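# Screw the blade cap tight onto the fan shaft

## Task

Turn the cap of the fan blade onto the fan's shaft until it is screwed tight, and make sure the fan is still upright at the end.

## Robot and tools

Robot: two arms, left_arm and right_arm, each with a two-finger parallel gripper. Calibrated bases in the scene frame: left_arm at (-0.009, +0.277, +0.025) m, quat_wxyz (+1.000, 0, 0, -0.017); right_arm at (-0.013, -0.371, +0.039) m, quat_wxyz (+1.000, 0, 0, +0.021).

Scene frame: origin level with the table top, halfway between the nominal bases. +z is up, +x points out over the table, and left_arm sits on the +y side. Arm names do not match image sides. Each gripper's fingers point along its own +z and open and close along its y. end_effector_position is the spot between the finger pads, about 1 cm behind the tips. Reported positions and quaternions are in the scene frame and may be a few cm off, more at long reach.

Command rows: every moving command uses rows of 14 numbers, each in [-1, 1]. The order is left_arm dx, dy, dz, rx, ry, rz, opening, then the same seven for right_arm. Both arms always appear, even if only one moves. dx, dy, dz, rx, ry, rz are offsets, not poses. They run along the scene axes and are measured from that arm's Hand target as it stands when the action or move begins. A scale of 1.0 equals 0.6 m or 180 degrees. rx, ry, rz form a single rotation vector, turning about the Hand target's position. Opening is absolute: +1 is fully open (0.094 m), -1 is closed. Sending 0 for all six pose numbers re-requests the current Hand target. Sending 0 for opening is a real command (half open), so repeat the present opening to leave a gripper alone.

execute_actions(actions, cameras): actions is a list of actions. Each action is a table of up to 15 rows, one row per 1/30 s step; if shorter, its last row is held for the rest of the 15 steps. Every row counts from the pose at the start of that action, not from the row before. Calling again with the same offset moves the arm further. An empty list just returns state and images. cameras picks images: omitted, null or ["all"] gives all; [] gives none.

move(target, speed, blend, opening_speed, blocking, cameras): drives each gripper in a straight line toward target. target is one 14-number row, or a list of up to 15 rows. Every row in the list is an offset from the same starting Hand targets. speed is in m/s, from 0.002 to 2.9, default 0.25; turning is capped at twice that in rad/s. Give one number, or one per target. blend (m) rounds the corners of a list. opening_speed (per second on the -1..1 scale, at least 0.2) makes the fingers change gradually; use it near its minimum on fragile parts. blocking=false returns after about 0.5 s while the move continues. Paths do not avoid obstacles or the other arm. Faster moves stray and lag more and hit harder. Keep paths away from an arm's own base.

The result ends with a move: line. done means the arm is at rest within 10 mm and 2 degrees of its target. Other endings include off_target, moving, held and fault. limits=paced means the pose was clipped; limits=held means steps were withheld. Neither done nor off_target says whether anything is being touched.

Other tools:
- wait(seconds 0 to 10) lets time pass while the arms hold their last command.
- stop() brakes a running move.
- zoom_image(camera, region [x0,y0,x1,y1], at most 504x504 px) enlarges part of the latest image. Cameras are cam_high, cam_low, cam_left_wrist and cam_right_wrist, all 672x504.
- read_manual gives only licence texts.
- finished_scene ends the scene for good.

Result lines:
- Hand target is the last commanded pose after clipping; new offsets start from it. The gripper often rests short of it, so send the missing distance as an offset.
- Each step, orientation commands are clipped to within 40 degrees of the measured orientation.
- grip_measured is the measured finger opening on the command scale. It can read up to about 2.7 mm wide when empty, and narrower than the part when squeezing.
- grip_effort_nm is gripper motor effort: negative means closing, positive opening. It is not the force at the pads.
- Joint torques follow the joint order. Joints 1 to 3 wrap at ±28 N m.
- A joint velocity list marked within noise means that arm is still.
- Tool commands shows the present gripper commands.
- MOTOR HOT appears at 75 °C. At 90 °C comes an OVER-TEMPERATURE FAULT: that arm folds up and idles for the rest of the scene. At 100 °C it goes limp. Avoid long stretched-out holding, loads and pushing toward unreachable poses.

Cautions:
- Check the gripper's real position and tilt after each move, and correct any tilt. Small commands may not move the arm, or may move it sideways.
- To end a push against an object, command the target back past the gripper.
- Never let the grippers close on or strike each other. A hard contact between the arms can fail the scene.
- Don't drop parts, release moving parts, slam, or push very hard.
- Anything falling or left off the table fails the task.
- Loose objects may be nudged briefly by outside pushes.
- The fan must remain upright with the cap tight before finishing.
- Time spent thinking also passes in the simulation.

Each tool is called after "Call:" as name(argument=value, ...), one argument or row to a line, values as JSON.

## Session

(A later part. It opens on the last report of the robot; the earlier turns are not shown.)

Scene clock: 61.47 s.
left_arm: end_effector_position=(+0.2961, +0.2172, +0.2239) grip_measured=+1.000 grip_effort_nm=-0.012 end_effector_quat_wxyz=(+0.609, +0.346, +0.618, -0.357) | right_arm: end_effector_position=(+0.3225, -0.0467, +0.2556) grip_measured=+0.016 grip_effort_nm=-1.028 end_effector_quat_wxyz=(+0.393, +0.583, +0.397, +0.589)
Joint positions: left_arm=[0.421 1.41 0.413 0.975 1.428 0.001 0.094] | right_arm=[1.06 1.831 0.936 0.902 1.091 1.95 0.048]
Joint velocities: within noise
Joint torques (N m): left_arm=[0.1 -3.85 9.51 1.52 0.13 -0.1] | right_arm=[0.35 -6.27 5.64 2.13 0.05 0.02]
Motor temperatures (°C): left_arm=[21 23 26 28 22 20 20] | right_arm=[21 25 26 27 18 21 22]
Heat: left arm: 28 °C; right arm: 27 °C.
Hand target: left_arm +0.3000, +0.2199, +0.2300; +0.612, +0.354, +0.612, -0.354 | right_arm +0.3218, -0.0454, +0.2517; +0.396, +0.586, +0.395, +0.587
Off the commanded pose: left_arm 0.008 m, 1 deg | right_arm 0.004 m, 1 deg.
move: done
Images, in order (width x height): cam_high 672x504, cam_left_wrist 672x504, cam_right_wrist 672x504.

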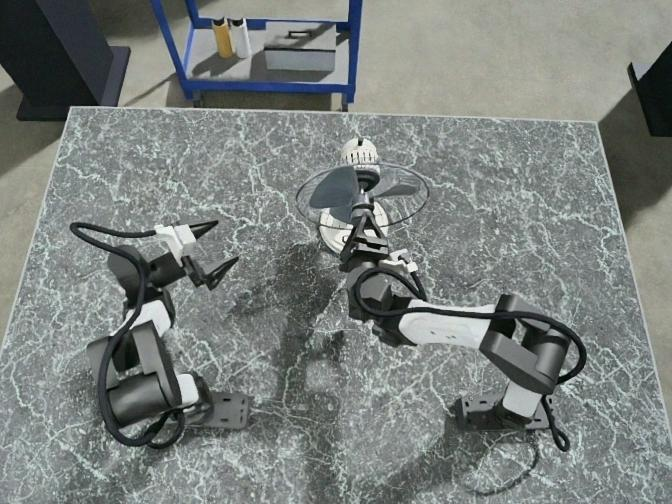

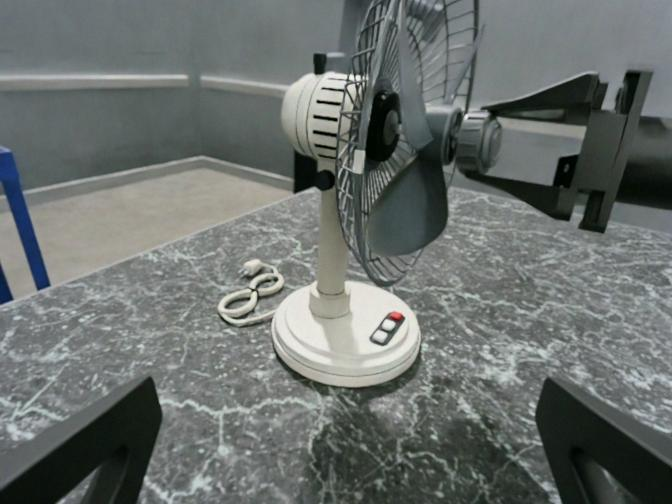

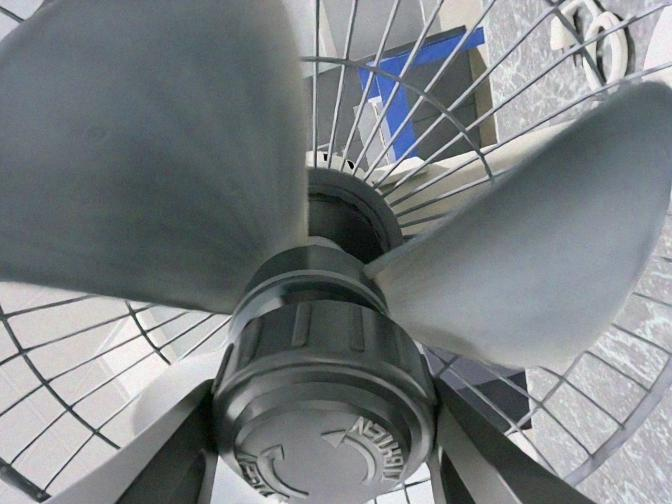

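Call:
wait(
  seconds=0.5,
)

Call:
zoom_image(
  camera="cam_right_wrist",
  region=[200, 150, 460, 360],
)

Scene clock: 62.13 s.
left_arm: end_effector_position=(+0.2961, +0.2172, +0.2239) grip_measured=+1.000 grip_effort_nm=-0.017 end_effector_quat_wxyz=(+0.609, +0.346, +0.618, -0.357) | right_arm: end_effector_position=(+0.3226, -0.0465, +0.2544) grip_measured=+0.016 grip_effort_nm=-1.028 end_effector_quat_wxyz=(+0.393, +0.583, +0.398, +0.589)
Joint positions: left_arm=[0.421 1.41 0.413 0.975 1.428 0.001 0.094] | right_arm=[1.06 1.833 0.936 0.902 1.091 1.95 0.048]
Joint velocities: within noise
Joint torques (N m): left_arm=[0.03 -3.88 9.5 1.56 0.14 -0.06] | right_arm=[0.23 -6.58 5.6 2.11 0.03 0.02]
Motor temperatures (°C): left_arm=[21 23 26 28 22 20 20] | right_arm=[21 25 26 27 18 21 22]
Heat: left arm: 28 °C; right arm: 27 °C.
Hand target: left_arm +0.3000, +0.2199, +0.2300; +0.612, +0.354, +0.612, -0.354 | right_arm +0.3218, -0.0454, +0.2516; +0.396, +0.586, +0.395, +0.587
Tool commands: left_gripper/opening=+1.0 right_gripper/opening=-0.1
Off the commanded pose: left_arm 0.008 m, 1 deg | right_arm 0.003 m, 1 deg.
wait: 0.50 s; at rest from the start

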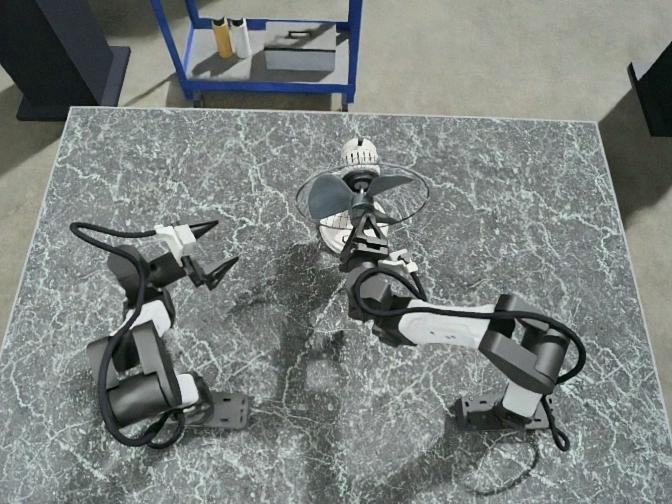

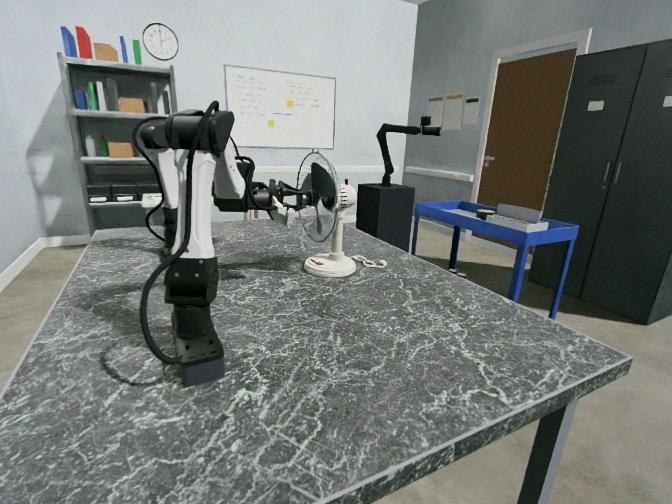

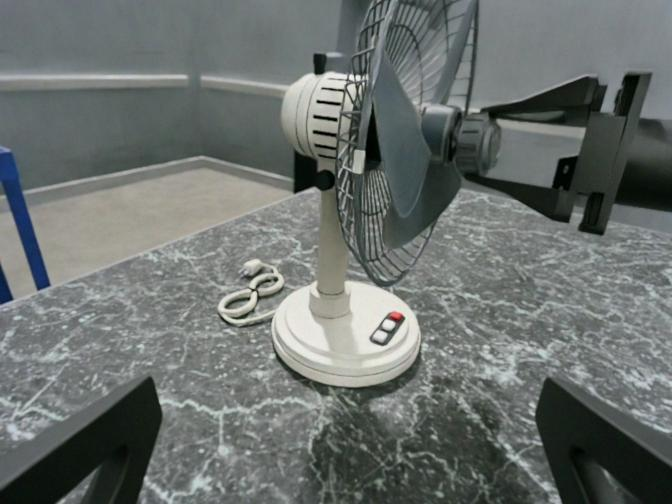

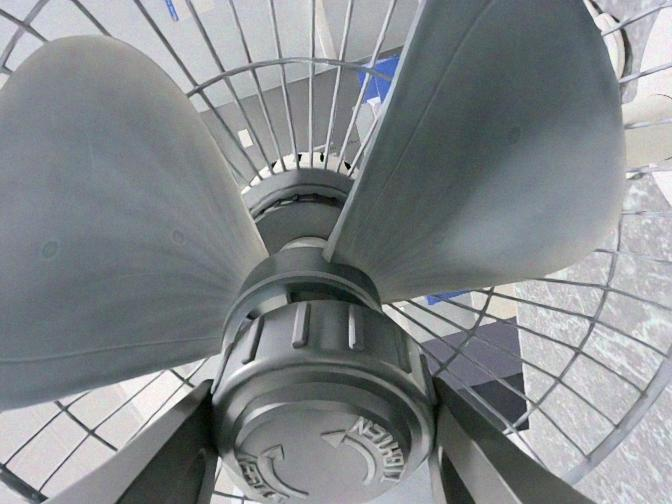

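Scaled by 1.938 from the camera's 672x504 image, which has a finer 960x720 frame.

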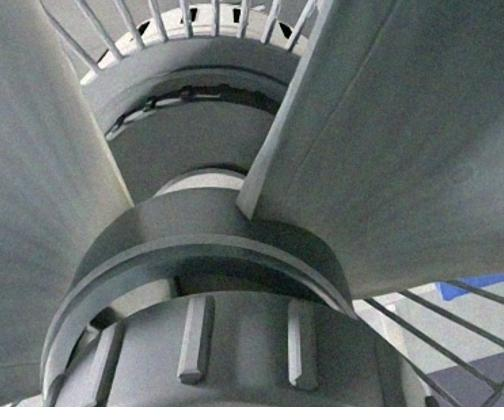

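Call:
move(
  target=[0,0,0,0,0,0,1, 0.0,0,0.02,0,0,0,-0.1],
  speed=0.05,
  cameras=[],
)

Scene clock: 63.60 s.
left_arm: end_effector_position=(+0.2961, +0.2172, +0.2239) grip_measured=+1.000 grip_effort_nm=-0.012 end_effector_quat_wxyz=(+0.609, +0.346, +0.618, -0.357) | right_arm: end_effector_position=(+0.3225, -0.0464, +0.2508) grip_measured=+0.016 grip_effort_nm=-1.023 end_effector_quat_wxyz=(+0.397, +0.582, +0.407, +0.581)
Joint positions: left_arm=[0.421 1.41 0.413 0.975 1.428 0.001 0.094] | right_arm=[1.06 1.833 0.936 0.878 1.091 1.95 0.048]
Joint velocities: within noise
Joint torques (N m): left_arm=[0.23 -3.92 9.44 1.54 0.14 -0.08] | right_arm=[0.23 -9.4 6.93 1.84 0.03 0.06]
Motor temperatures (°C): left_arm=[21 23 26 28 22 20 20] | right_arm=[21 25 26 27 18 21 22]
Heat: left arm: 28 °C; right arm: 27 °C.
Hand target: left_arm +0.3000, +0.2199, +0.2300; +0.612, +0.354, +0.612, -0.354 | right_arm +0.3219, -0.0454, +0.2636; +0.396, +0.586, +0.395, +0.587
Off the commanded pose: left_arm 0.008 m, 1 deg | right_arm 0.013 m, 2 deg.
move: off_target (right_arm)
No camera images: "cameras" was empty.

Call:
move(
  target=[0,0,0,0,0,0,1, 0.0,0,0.0133,0,0,0,-0.1],
  speed=0.05,
  cameras=[],
)

Scene clock: 64.60 s.
left_arm: end_effector_position=(+0.2961, +0.2172, +0.2239) grip_measured=+1.000 grip_effort_nm=-0.027 end_effector_quat_wxyz=(+0.609, +0.346, +0.618, -0.357) | right_arm: end_effector_position=(+0.3222, -0.0458, +0.2481) grip_measured=+0.016 grip_effort_nm=-1.023 end_effector_quat_wxyz=(+0.402, +0.582, +0.415, +0.573)
Joint positions: left_arm=[0.421 1.41 0.413 0.975 1.428 0.001 0.094] | right_arm=[1.062 1.833 0.942 0.847 1.095 1.95 0.048]
Joint velocities: within noise
Joint torques (N m): left_arm=[0.27 -3.81 9.42 1.5 0.16 -0.07] | right_arm=[-0.1 -11.08 7.54 1.8 -0.01 0.02]
Motor temperatures (°C): left_arm=[21 23 26 28 22 20 20] | right_arm=[21 25 26 27 18 21 22]
Heat: left arm: 28 °C; right arm: 27 °C.
Hand target: left_arm +0.3000, +0.2199, +0.2300; +0.612, +0.354, +0.612, -0.354 | right_arm +0.3218, -0.0454, +0.2716; +0.396, +0.586, +0.395, +0.587
Off the commanded pose: left_arm 0.008 m, 1 deg | right_arm 0.023 m, 3 deg.
move: off_target (right_arm)
No camera images: "cameras" was empty.

Call:
move(
  target=[0,0,0,0,0,0,1, 0.0,0,0.01,0,0,0,-0.1],
  speed=0.05,
  cameras=[],
)

Scene clock: 65.73 s.
left_arm: end_effector_position=(+0.2961, +0.2172, +0.2239) grip_measured=+1.000 grip_effort_nm=-0.012 end_effector_quat_wxyz=(+0.609, +0.346, +0.618, -0.357) | right_arm: end_effector_position=(+0.3221, -0.0460, +0.2485) grip_measured=+0.016 grip_effort_nm=-1.023 end_effector_quat_wxyz=(+0.406, +0.580, +0.423, +0.565)
Joint positions: left_arm=[0.421 1.41 0.413 0.975 1.428 0.001 0.094] | right_arm=[1.062 1.823 0.949 0.806 1.095 1.95 0.048]
Joint velocities: within noise
Joint torques (N m): left_arm=[0.29 -3.9 9.39 1.58 0.14 -0.1] | right_arm=[0.14 -11.36 7.86 2.03 0.04 0.04]
Motor temperatures (°C): left_arm=[21 23 26 28 22 20 20] | right_arm=[21 25 26 27 18 21 22]
Heat: left arm: 28 °C; right arm: 27 °C.
Hand target: left_arm +0.3000, +0.2199, +0.2300; +0.612, +0.354, +0.612, -0.354 | right_arm +0.3218, -0.0453, +0.2778; +0.396, +0.586, +0.395, +0.587
Off the commanded pose: left_arm 0.008 m, 1 deg | right_arm 0.029 m, 4 deg.
move: off_target (right_arm)
No camera images: "cameras" was empty.

Call:
move(
  target=[0,0,0,0,0,0,1, 0.0,0,0.0167,0,-0.0097,0,-0.1],
  speed=0.05,
  cameras=[],
)

Scene clock: 66.97 s.
left_arm: end_effector_position=(+0.2961, +0.2172, +0.2239) grip_measured=+1.000 grip_effort_nm=-0.022 end_effector_quat_wxyz=(+0.609, +0.346, +0.618, -0.357) | right_arm: end_effector_position=(+0.3222, -0.0458, +0.2551) grip_measured=+0.016 grip_effort_nm=-1.028 end_effector_quat_wxyz=(+0.413, +0.572, +0.422, +0.569)
Joint positions: left_arm=[0.421 1.41 0.413 0.975 1.428 0.001 0.094] | right_arm=[1.062 1.823 0.949 0.848 1.095 1.901 0.048]
Joint velocities: within noise
Joint torques (N m): left_arm=[0.13 -3.9 9.43 1.56 0.11 -0.08] | right_arm=[0.12 -11.34 7.88 2.29 0.01 -0.08]
Motor temperatures (°C): left_arm=[21 23 26 28 22 20 20] | right_arm=[21 26 27 27 18 21 22]
Heat: left arm: 28 °C; right arm: 27 °C.
Hand target: left_arm +0.3000, +0.2199, +0.2300; +0.612, +0.354, +0.612, -0.354 | right_arm +0.3218, -0.0453, +0.2878; +0.402, +0.576, +0.389, +0.596
Off the commanded pose: left_arm 0.008 m, 1 deg | right_arm 0.033 m, 5 deg.
move: off_target (right_arm)
No camera images: "cameras" was empty.

Call:
move(
  target=[0,0,0,0,0,0,1, 0.0,0,0.0065,0,-0.002,0,-0.1],
  speed=0.05,
  cameras=["cam_left_wrist","cam_high","cam_right_wrist"],
)

Call:
zoom_image(
  camera="cam_left_wrist",
  region=[432, 90, 552, 180],
)

Call:
zoom_image(
  camera="cam_high",
  region=[335, 180, 395, 240],
)

Call:
zoom_image(
  camera="cam_right_wrist",
  region=[200, 150, 460, 360],
)

Scene clock: 67.97 s.
left_arm: end_effector_position=(+0.2961, +0.2172, +0.2239) grip_measured=+1.000 grip_effort_nm=-0.022 end_effector_quat_wxyz=(+0.609, +0.346, +0.618, -0.357) | right_arm: end_effector_position=(+0.3222, -0.0458, +0.2562) grip_measured=+0.016 grip_effort_nm=-1.028 end_effector_quat_wxyz=(+0.416, +0.570, +0.424, +0.568)
Joint positions: left_arm=[0.421 1.41 0.413 0.975 1.428 0.001 0.094] | right_arm=[1.062 1.823 0.949 0.855 1.095 1.888 0.048]
Joint velocities: within noise
Joint torques (N m): left_arm=[0.13 -3.89 9.42 1.55 0.12 -0.1] | right_arm=[0.09 -11.67 8.23 2.3 0.02 -0.08]
Motor temperatures (°C): left_arm=[21 23 26 28 22 20 20] | right_arm=[21 26 27 28 18 21 22]
Heat: left arm: 28 °C; right arm: 28 °C.
Hand target: left_arm +0.3000, +0.2199, +0.2300; +0.612, +0.354, +0.612, -0.354 | right_arm +0.3218, -0.0453, +0.2916; +0.403, +0.575, +0.388, +0.597
Off the commanded pose: left_arm 0.008 m, 1 deg | right_arm 0.035 m, 6 deg.
move: off_target (right_arm)
Images, in order (width x height): cam_high 672x504, cam_left_wrist 672x504, cam_right_wrist 672x504.

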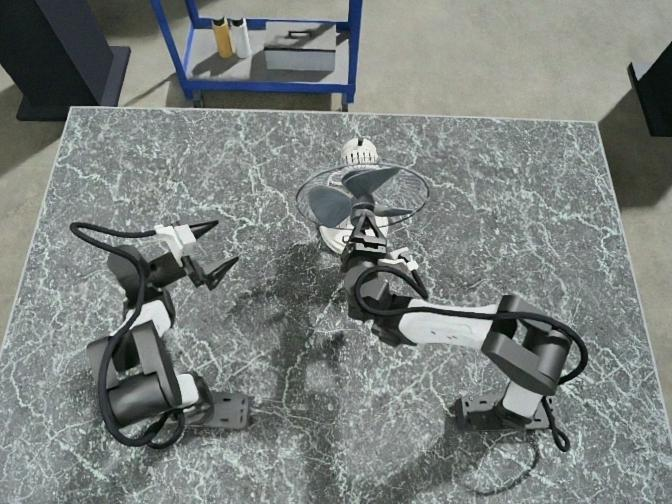

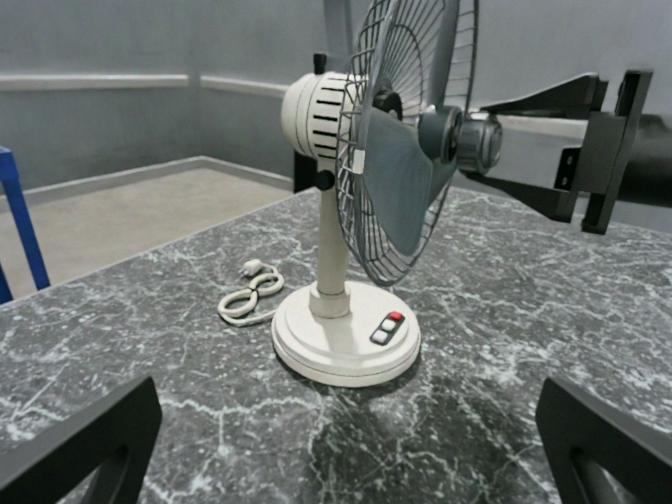

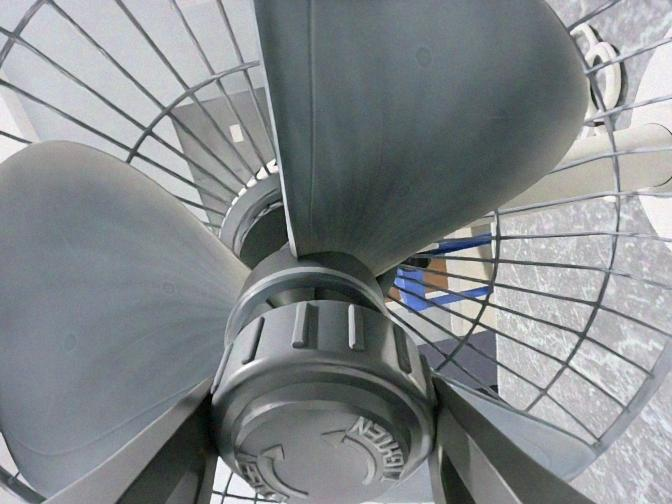

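Scaled by 4.200 from the camera's 672x504 image, which has a finer 960x720 frame.

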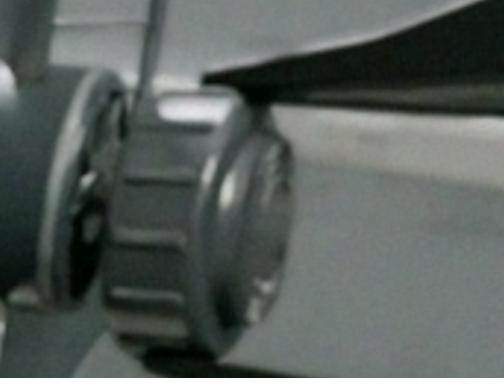

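Scaled by 8.400 from the camera's 672x504 image, which has a finer 960x720 frame.

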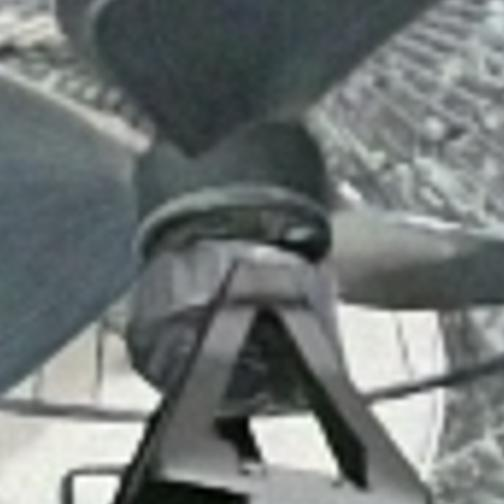

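Scaled by 1.938 from the camera's 672x504 image, which has a finer 960x720 frame.

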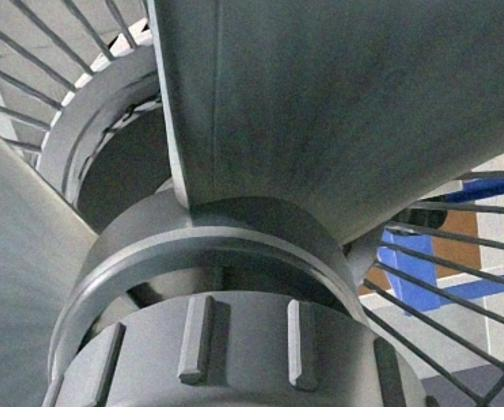

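Call:
move(
  target=[0,0,0,0,0,0,1, 0.0,0.0012,0.002,0,-0.0042,0,-0.1],
  speed=0.05,
  cameras=["cam_left_wrist","cam_high","cam_right_wrist"],
)

Call:
zoom_image(
  camera="cam_left_wrist",
  region=[432, 90, 552, 180],
)

Call:
zoom_image(
  camera="cam_right_wrist",
  region=[200, 150, 460, 360],
)

Scene clock: 69.13 s.
left_arm: end_effector_position=(+0.2961, +0.2172, +0.2239) grip_measured=+1.000 grip_effort_nm=-0.017 end_effector_quat_wxyz=(+0.609, +0.346, +0.618, -0.357) | right_arm: end_effector_position=(+0.3220, -0.0461, +0.2637) grip_measured=+0.016 grip_effort_nm=-1.028 end_effector_quat_wxyz=(+0.416, +0.567, +0.416, +0.576)
Joint positions: left_arm=[0.421 1.41 0.413 0.975 1.428 0.001 0.094] | right_arm=[1.062 1.819 0.949 0.895 1.095 1.861 0.048]
Joint velocities: within noise
Joint torques (N m): left_arm=[0.34 -3.82 9.61 1.51 0.12 -0.07] | right_arm=[0.16 -10.5 8.08 2.27 -0.05 -0.07]
Motor temperatures (°C): left_arm=[21 23 26 28 22 20 20] | right_arm=[21 26 27 28 18 21 22]
Heat: left arm: 28 °C; right arm: 28 °C.
Hand target: left_arm +0.3000, +0.2199, +0.2300; +0.612, +0.354, +0.612, -0.354 | right_arm +0.3218, -0.0446, +0.2928; +0.406, +0.571, +0.385, +0.601
Off the commanded pose: left_arm 0.008 m, 1 deg | right_arm 0.029 m, 5 deg.
move: off_target (right_arm)
Images, in order (width x height): cam_high 672x504, cam_left_wrist 672x504, cam_right_wrist 672x504.

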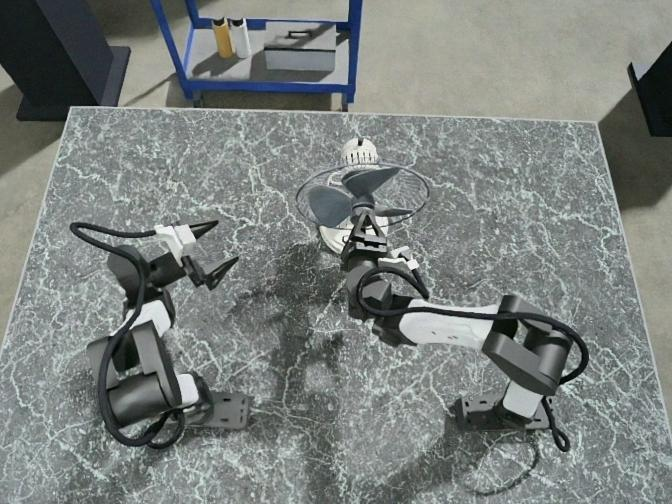

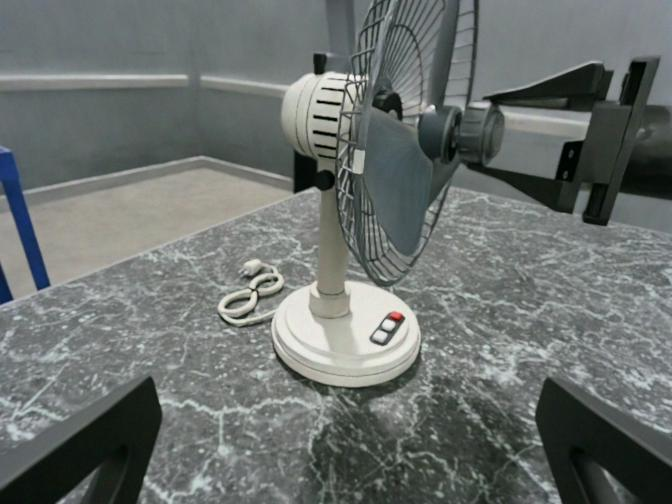

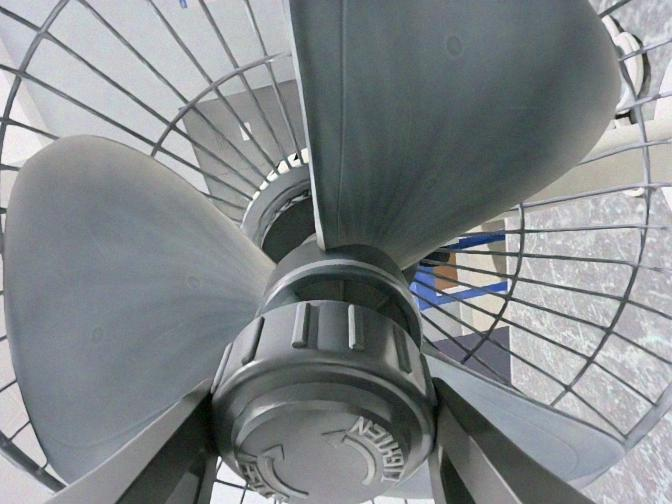

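Scaled by 4.200 from the camera's 672x504 image, which has a finer 960x720 frame.

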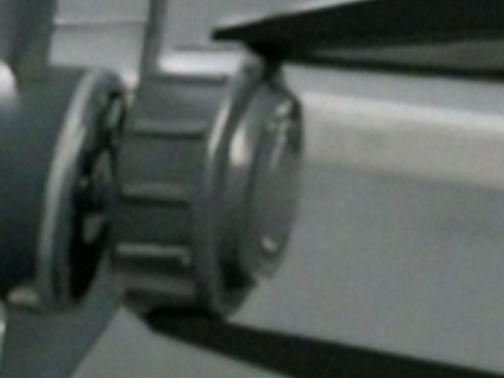

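Scaled by 1.938 from the camera's 672x504 image, which has a finer 960x720 frame.

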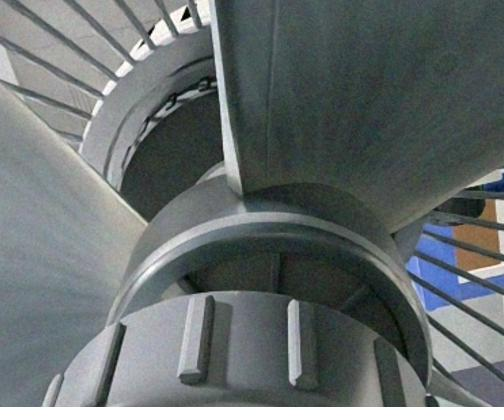

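Call:
move(
  target=[0,0,0,0,0,0,1, 0.0,0,-0.0075,0,0.0072,0,-0.1],
  speed=0.05,
  cameras=["cam_left_wrist","cam_high","cam_right_wrist"],
)

Call:
zoom_image(
  camera="cam_left_wrist",
  region=[432, 90, 552, 180],
)

Call:
zoom_image(
  camera="cam_high",
  region=[335, 180, 395, 240],
)

Scene clock: 70.30 s.
left_arm: end_effector_position=(+0.2961, +0.2172, +0.2239) grip_measured=+1.000 grip_effort_nm=-0.022 end_effector_quat_wxyz=(+0.609, +0.346, +0.618, -0.357) | right_arm: end_effector_position=(+0.3227, -0.0448, +0.2620) grip_measured=+0.016 grip_effort_nm=-1.028 end_effector_quat_wxyz=(+0.413, +0.571, +0.418, +0.574)
Joint positions: left_arm=[0.421 1.41 0.413 0.975 1.428 0.001 0.094] | right_arm=[1.062 1.819 0.958 0.861 1.095 1.886 0.048]
Joint velocities: within noise
Joint torques (N m): left_arm=[0.23 -3.9 9.57 1.5 0.12 -0.09] | right_arm=[0.12 -10.99 7.82 2 0 0.13]
Motor temperatures (°C): left_arm=[21 23 27 28 22 20 20] | right_arm=[21 26 27 28 18 21 22]
Heat: left arm: 28 °C; right arm: 28 °C.
Hand target: left_arm +0.3000, +0.2199, +0.2300; +0.612, +0.354, +0.612, -0.354 | right_arm +0.3218, -0.0446, +0.2883; +0.401, +0.577, +0.390, +0.595
Off the commanded pose: left_arm 0.008 m, 1 deg | right_arm 0.026 m, 4 deg.
move: off_target (right_arm)
Images, in order (width x height): cam_high 672x504, cam_left_wrist 672x504, cam_right_wrist 672x504.

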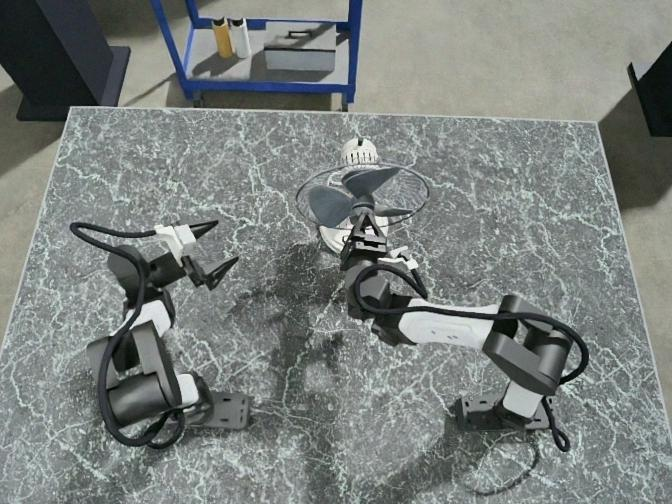

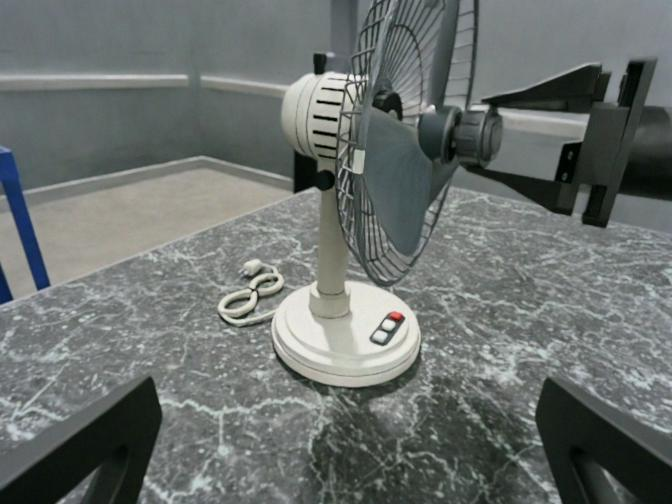

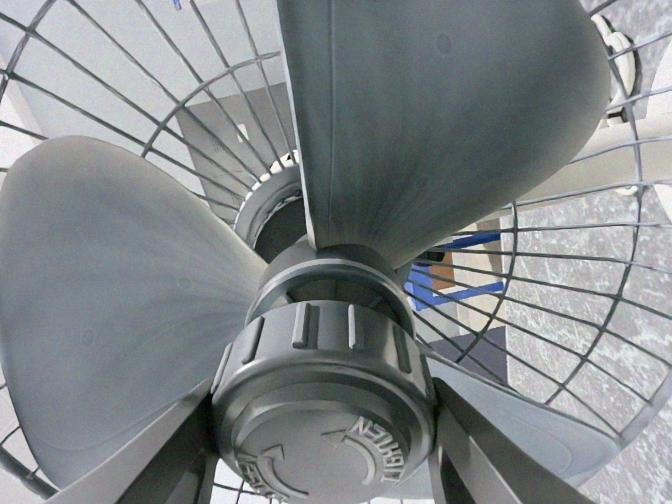

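Scaled by 4.200 from the camera's 672x504 image, which has a finer 960x720 frame.

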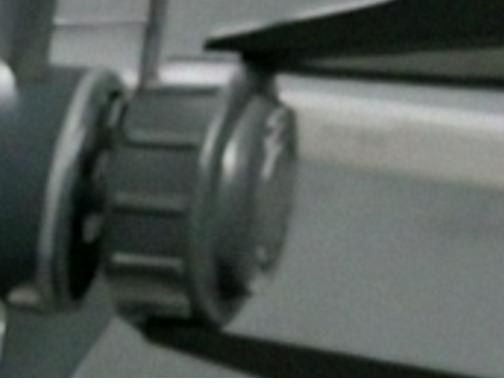

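Scaled by 8.400 from the camera's 672x504 image, which has a finer 960x720 frame.

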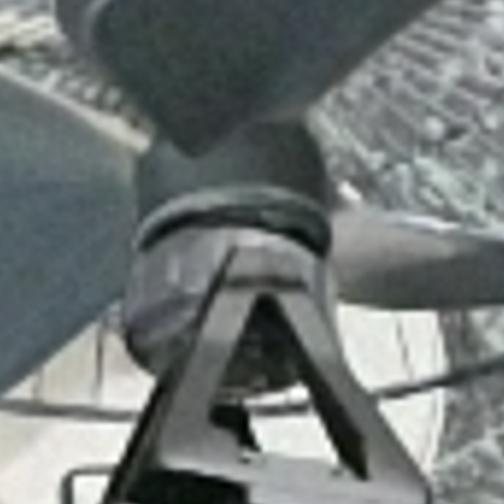

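Call:
move(
  target=[
    [0,0,0,0,0,0,1, -0.05,-0.0023,-0.037,0,0.0067,0,-0.1],
    [0,0,0,0,0,0,1, -0.003,-0.0023,-0.037,0,0.0067,0,-0.1],
  ],
  speed=0.06,
  cameras=[],
)

Scene clock: 72.37 s.
left_arm: end_effector_position=(+0.2961, +0.2172, +0.2239) grip_measured=+1.000 grip_effort_nm=-0.022 end_effector_quat_wxyz=(+0.609, +0.346, +0.618, -0.357) | right_arm: end_effector_position=(+0.3163, -0.0497, +0.2497) grip_measured=+0.016 grip_effort_nm=-1.023 end_effector_quat_wxyz=(+0.408, +0.579, +0.416, +0.571)
Joint positions: left_arm=[0.421 1.41 0.413 0.975 1.428 0.001 0.094] | right_arm=[1.073 1.816 0.919 0.864 1.112 1.928 0.048]
Joint velocities: within noise
Joint torques (N m): left_arm=[0.09 -3.85 9.39 1.52 0.16 -0.11] | right_arm=[-0.42 -8.24 7.82 2.16 -0.13 0.12]
Motor temperatures (°C): left_arm=[21 23 27 28 22 20 20] | right_arm=[21 26 27 28 18 21 22]
Heat: left arm: 28 °C; right arm: 28 °C.
Hand target: left_arm +0.3000, +0.2199, +0.2300; +0.612, +0.354, +0.612, -0.354 | right_arm +0.3201, -0.0461, +0.2661; +0.397, +0.584, +0.394, +0.589
Off the commanded pose: left_arm 0.008 m, 1 deg | right_arm 0.017 m, 4 deg.
move: off_target (right_arm)
No camera images: "cameras" was empty.

Call:
move(
  target=[
    [0,0,0,0,0,0,1, -0.05,0.007,0.0155,0,-0.0053,0,-0.1],
    [0,0,0,0,0,0,1, 0.0067,0.007,0.0155,0,-0.0053,0,-0.1],
  ],
  speed=0.06,
  cameras=[],
)

Scene clock: 74.23 s.
left_arm: end_effector_position=(+0.2961, +0.2172, +0.2239) grip_measured=+1.000 grip_effort_nm=-0.022 end_effector_quat_wxyz=(+0.609, +0.346, +0.618, -0.357) | right_arm: end_effector_position=(+0.3199, -0.0453, +0.2655) grip_measured=+0.016 grip_effort_nm=-1.023 end_effector_quat_wxyz=(+0.404, +0.577, +0.402, +0.585)
Joint positions: left_arm=[0.421 1.41 0.413 0.975 1.428 0.001 0.094] | right_arm=[1.069 1.816 0.954 0.886 1.107 1.907 0.048]
Joint velocities: within noise
Joint torques (N m): left_arm=[0.28 -3.88 9.42 1.52 0.09 -0.08] | right_arm=[-0.68 -7.38 7.73 2.11 -0.15 -0.03]
Motor temperatures (°C): left_arm=[21 23 27 28 22 20 20] | right_arm=[21 27 27 28 18 21 23]
Heat: left arm: 28 °C; right arm: 28 °C.
Hand target: left_arm +0.3000, +0.2199, +0.2300; +0.612, +0.354, +0.612, -0.354 | right_arm +0.3240, -0.0418, +0.2754; +0.400, +0.579, +0.390, +0.594
Off the commanded pose: left_arm 0.008 m, 1 deg | right_arm 0.011 m, 2 deg.
move: off_target (right_arm)
No camera images: "cameras" was empty.

Call:
move(
  target=[
    [0,0,0,0,0,0,1, -0.0567,0,-0.0063,0,0.002,0,-0.1],
    [0,0,0,0,0,0,1, 0.0,0,-0.0063,0,0.002,0,-0.1],
  ],
  speed=0.06,
  cameras=["cam_left_wrist","cam_high","cam_right_wrist"],
)

Call:
zoom_image(
  camera="cam_left_wrist",
  region=[432, 90, 552, 180],
)

Call:
zoom_image(
  camera="cam_high",
  region=[335, 180, 395, 240],
)

Call:
zoom_image(
  camera="cam_right_wrist",
  region=[200, 150, 460, 360],
)

Scene clock: 76.30 s.
left_arm: end_effector_position=(+0.2961, +0.2172, +0.2239) grip_measured=+1.000 grip_effort_nm=-0.022 end_effector_quat_wxyz=(+0.609, +0.346, +0.618, -0.357) | right_arm: end_effector_position=(+0.3197, -0.0457, +0.2642) grip_measured=+0.016 grip_effort_nm=-1.023 end_effector_quat_wxyz=(+0.405, +0.577, +0.403, +0.583)
Joint positions: left_arm=[0.421 1.41 0.413 0.975 1.428 0.001 0.094] | right_arm=[1.069 1.816 0.951 0.885 1.107 1.907 0.048]
Joint velocities: within noise
Joint torques (N m): left_arm=[0.23 -3.78 9.42 1.52 0.13 -0.08] | right_arm=[-0.59 -6.89 7.72 2.02 -0.12 0.12]
Motor temperatures (°C): left_arm=[21 23 27 28 22 20 20] | right_arm=[21 27 27 28 18 21 23]
Heat: left arm: 28 °C; right arm: 28 °C.
Hand target: left_arm +0.3000, +0.2199, +0.2300; +0.612, +0.354, +0.612, -0.354 | right_arm +0.3240, -0.0418, +0.2717; +0.399, +0.581, +0.392, +0.592
Off the commanded pose: left_arm 0.008 m, 1 deg | right_arm 0.009 m, 2 deg.
move: done
Images, in order (width x height): cam_high 672x504, cam_left_wrist 672x504, cam_right_wrist 672x504.

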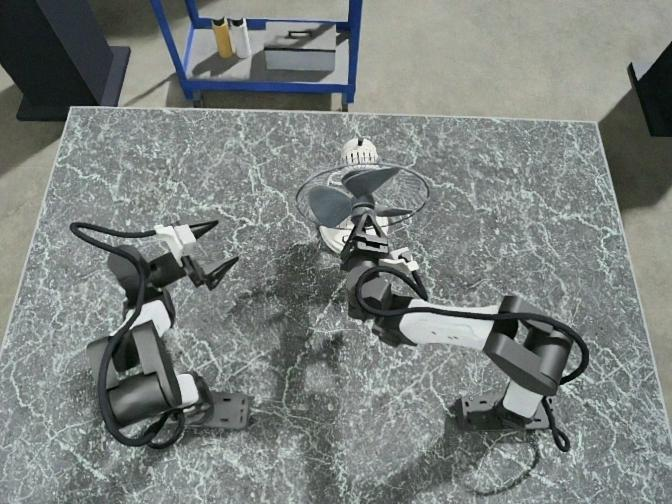

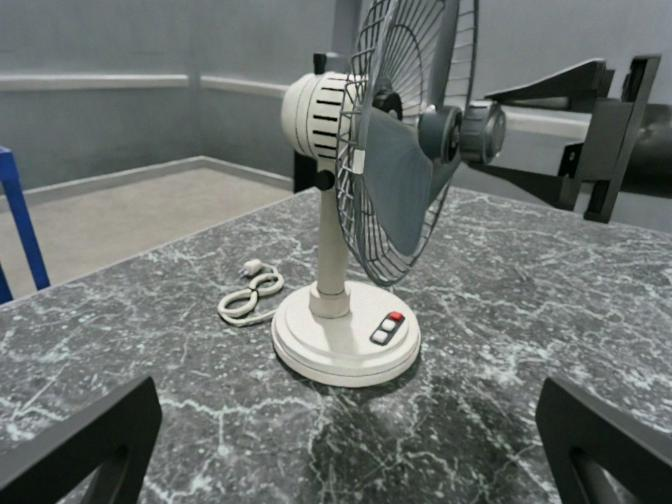

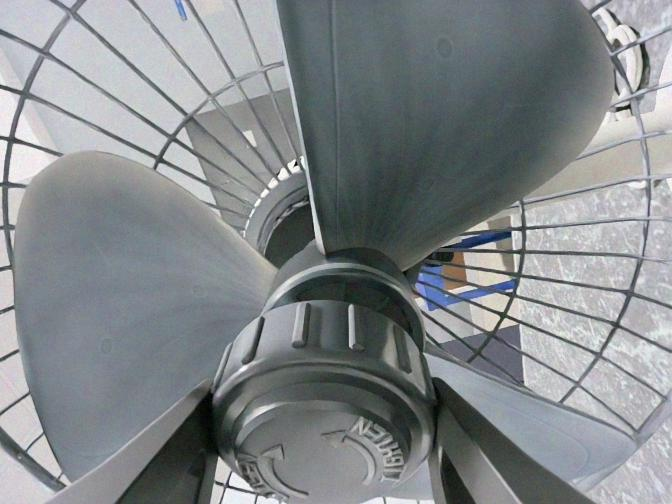

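Scaled by 4.200 from the camera's 672x504 image, which has a finer 960x720 frame.

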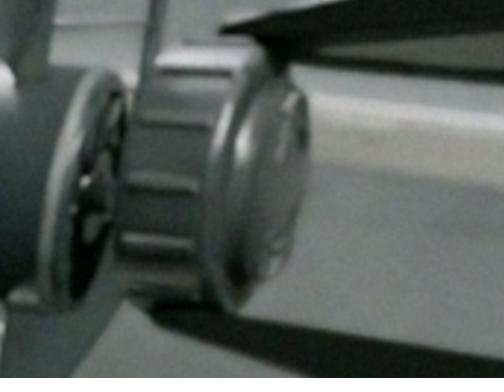

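Scaled by 8.400 from the camera's 672x504 image, which has a finer 960x720 frame.

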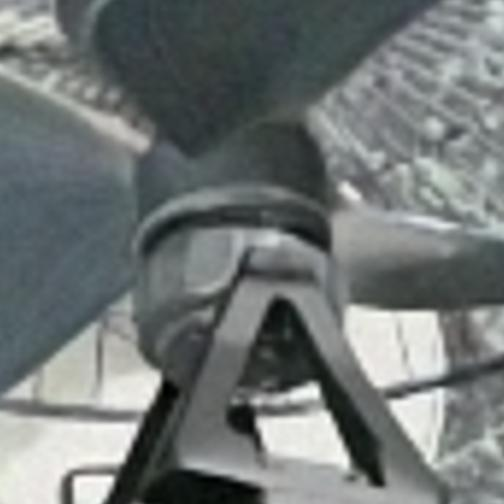

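Scaled by 1.938 from the camera's 672x504 image, which has a finer 960x720 frame.

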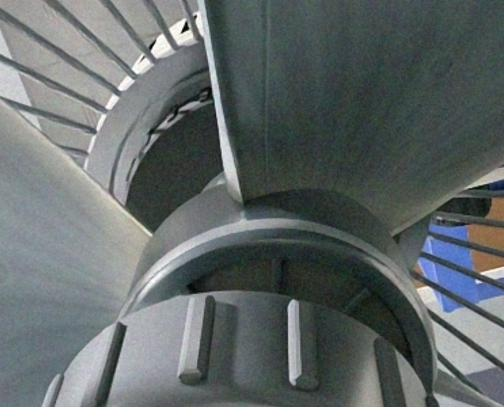

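Call:
move(
  target=[0,0,0,0,0,0,1, 0.0033,0.0012,-0.0117,0,0.001,0,-0.1],
  speed=0.05,
  cameras=[],
)

Scene clock: 77.37 s.
left_arm: end_effector_position=(+0.2961, +0.2172, +0.2239) grip_measured=+1.000 grip_effort_nm=-0.022 end_effector_quat_wxyz=(+0.609, +0.346, +0.618, -0.357) | right_arm: end_effector_position=(+0.3205, -0.0434, +0.2575) grip_measured=+0.016 grip_effort_nm=-1.028 end_effector_quat_wxyz=(+0.404, +0.577, +0.408, +0.581)
Joint positions: left_arm=[0.421 1.41 0.413 0.975 1.428 0.001 0.094] | right_arm=[1.069 1.832 0.951 0.885 1.103 1.914 0.048]
Joint velocities: within noise
Joint torques (N m): left_arm=[0.23 -3.86 9.42 1.52 0.13 -0.1] | right_arm=[-1.06 -6.87 7.51 2.21 -0.13 0.13]
Motor temperatures (°C): left_arm=[21 23 27 28 22 20 20] | right_arm=[21 27 27 28 18 21 23]
Heat: left arm: 28 °C; right arm: 28 °C.
Hand target: left_arm +0.3000, +0.2199, +0.2300; +0.612, +0.354, +0.612, -0.354 | right_arm +0.3260, -0.0411, +0.2648; +0.399, +0.582, +0.392, +0.591
Off the commanded pose: left_arm 0.008 m, 1 deg | right_arm 0.009 m, 2 deg.
move: done
No camera images: "cameras" was empty.

Call:
move(
  target=[0,0,0,0,0,0,1, 0.01,-0.0025,0.0045,0,0,0,-0.1],
  speed=0.05,
  cameras=["cam_left_wrist","cam_high","cam_right_wrist"],
)

Call:
zoom_image(
  camera="cam_left_wrist",
  region=[432, 90, 552, 180],
)

Call:
zoom_image(
  camera="cam_high",
  region=[335, 180, 395, 240],
)

Call:
zoom_image(
  camera="cam_right_wrist",
  region=[200, 150, 460, 360],
)

Scene clock: 78.30 s.
left_arm: end_effector_position=(+0.2961, +0.2172, +0.2239) grip_measured=+1.000 grip_effort_nm=-0.027 end_effector_quat_wxyz=(+0.609, +0.346, +0.618, -0.357) | right_arm: end_effector_position=(+0.3235, -0.0449, +0.2575) grip_measured=+0.016 grip_effort_nm=-1.023 end_effector_quat_wxyz=(+0.404, +0.577, +0.408, +0.581)
Joint positions: left_arm=[0.421 1.41 0.413 0.975 1.428 0.001 0.094] | right_arm=[1.06 1.832 0.951 0.885 1.093 1.915 0.048]
Joint velocities: within noise
Joint torques (N m): left_arm=[0.21 -3.9 9.36 1.51 0.14 -0.1] | right_arm=[-1.73 -7.08 8.13 2.04 -0.19 0.13]
Motor temperatures (°C): left_arm=[21 23 27 28 22 20 20] | right_arm=[21 27 27 28 18 21 23]
Heat: left arm: 28 °C; right arm: 28 °C.
Hand target: left_arm +0.3000, +0.2199, +0.2300; +0.612, +0.354, +0.612, -0.353 | right_arm +0.3320, -0.0426, +0.2675; +0.399, +0.582, +0.392, +0.591
Off the commanded pose: left_arm 0.008 m, 1 deg | right_arm 0.013 m, 2 deg.
move: off_target (right_arm)
Images, in order (width x height): cam_high 672x504, cam_left_wrist 672x504, cam_right_wrist 672x504.

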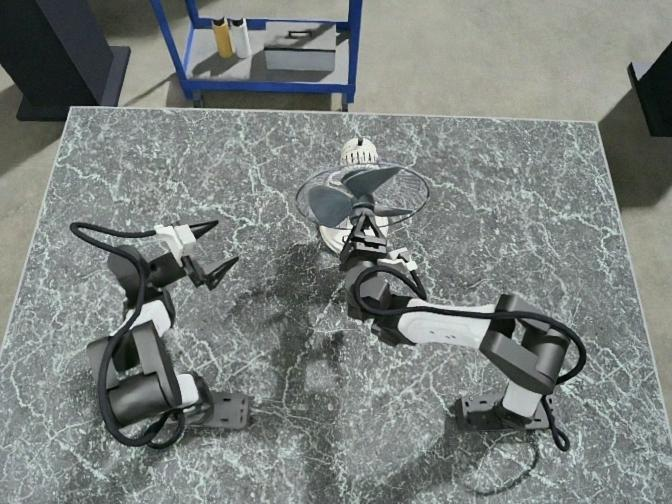

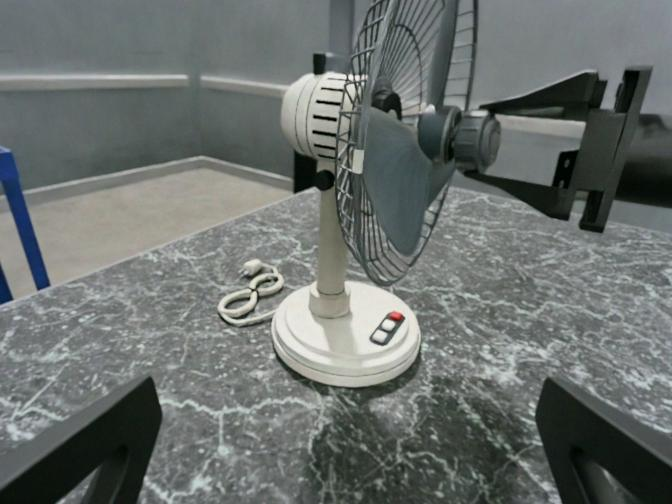

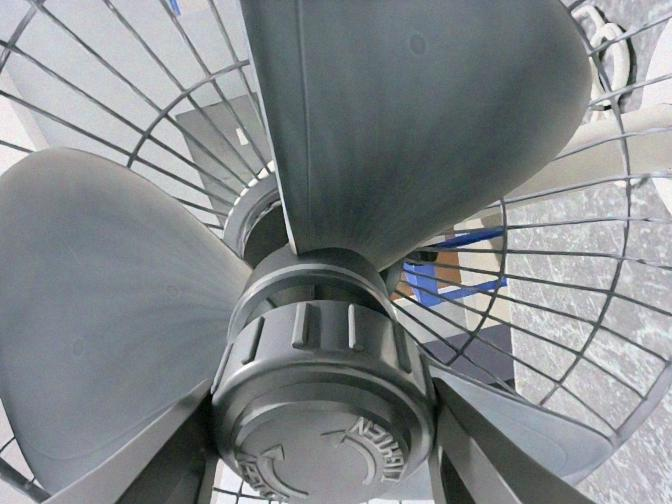

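Scaled by 4.200 from the camera's 672x504 image, which has a finer 960x720 frame.

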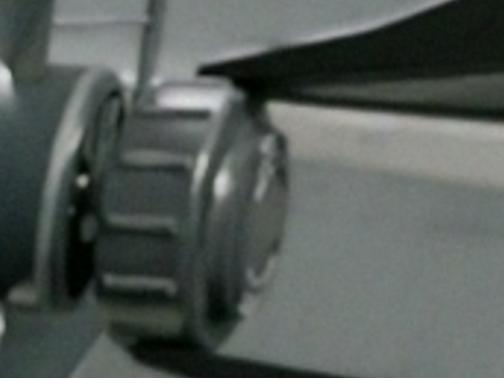

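Scaled by 8.400 from the camera's 672x504 image, which has a finer 960x720 frame.

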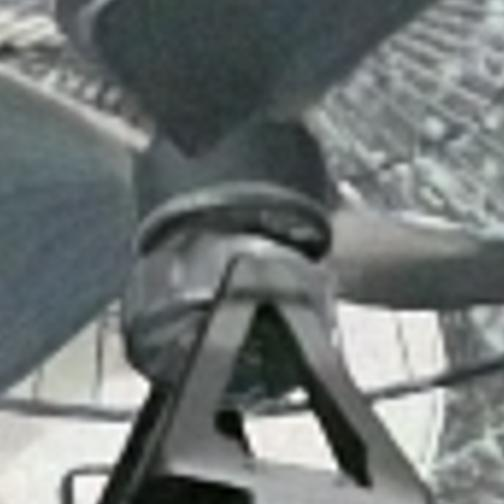

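Scaled by 1.938 from the camera's 672x504 image, which has a finer 960x720 frame.

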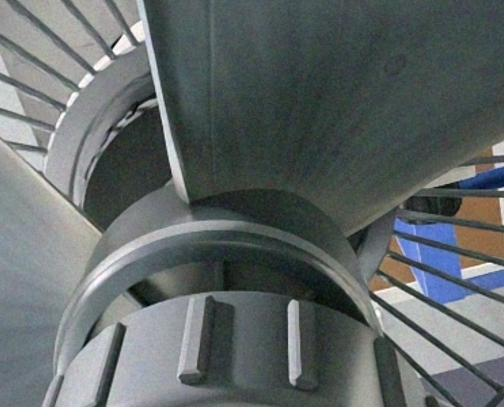

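Call:
move(
  target=[0,0,0,0,0,0,1, -0.003,0,0.0055,0,-0.001,0,-0.1],
  speed=0.05,
  cameras=[],
)

Scene clock: 79.90 s.
left_arm: end_effector_position=(+0.2961, +0.2172, +0.2239) grip_measured=+1.000 grip_effort_nm=-0.022 end_effector_quat_wxyz=(+0.609, +0.346, +0.618, -0.357) | right_arm: end_effector_position=(+0.3235, -0.0449, +0.2575) grip_measured=+0.016 grip_effort_nm=-1.023 end_effector_quat_wxyz=(+0.404, +0.577, +0.408, +0.581)
Joint positions: left_arm=[0.421 1.41 0.413 0.975 1.428 0.001 0.094] | right_arm=[1.06 1.832 0.951 0.885 1.093 1.915 0.048]
Joint velocities: within noise
Joint torques (N m): left_arm=[0.34 -3.92 9.44 1.53 0.12 -0.08] | right_arm=[-1.11 -7.82 8.21 2.04 -0.16 0.08]
Motor temperatures (°C): left_arm=[21 23 27 28 22 20 20] | right_arm=[21 27 27 29 18 21 23]
Heat: left arm: 28 °C; right arm: 29 °C.
Hand target: left_arm +0.3000, +0.2199, +0.2300; +0.612, +0.354, +0.612, -0.353 | right_arm +0.3302, -0.0426, +0.2708; +0.399, +0.581, +0.391, +0.592
Off the commanded pose: left_arm 0.008 m, 1 deg | right_arm 0.015 m, 2 deg.
move: off_target (right_arm)
No camera images: "cameras" was empty.

Call:
move(
  target=[0,0,0,0,0,0,1, 0,0,0.005,0,0,0,-0.1],
  speed=0.05,
  cameras=[],
)

Scene clock: 80.70 s.
left_arm: end_effector_position=(+0.2961, +0.2172, +0.2239) grip_measured=+1.000 grip_effort_nm=-0.012 end_effector_quat_wxyz=(+0.609, +0.346, +0.618, -0.357) | right_arm: end_effector_position=(+0.3239, -0.0440, +0.2581) grip_measured=+0.016 grip_effort_nm=-1.028 end_effector_quat_wxyz=(+0.405, +0.577, +0.410, +0.579)
Joint positions: left_arm=[0.421 1.41 0.413 0.975 1.428 0.001 0.094] | right_arm=[1.06 1.832 0.958 0.872 1.093 1.915 0.048]
Joint velocities: within noise
Joint torques (N m): left_arm=[0.24 -3.88 9.5 1.52 0.12 -0.07] | right_arm=[-1.33 -8.57 8.09 2.03 -0.17 0.03]
Motor temperatures (°C): left_arm=[21 23 27 28 22 20 20] | right_arm=[21 27 27 29 18 21 23]
Heat: left arm: 28 °C; right arm: 29 °C.
Hand target: left_arm +0.3000, +0.2199, +0.2300; +0.612, +0.354, +0.612, -0.353 | right_arm +0.3302, -0.0426, +0.2737; +0.399, +0.581, +0.392, +0.592
Off the commanded pose: left_arm 0.008 m, 1 deg | right_arm 0.017 m, 3 deg.
move: off_target (right_arm)
No camera images: "cameras" was empty.


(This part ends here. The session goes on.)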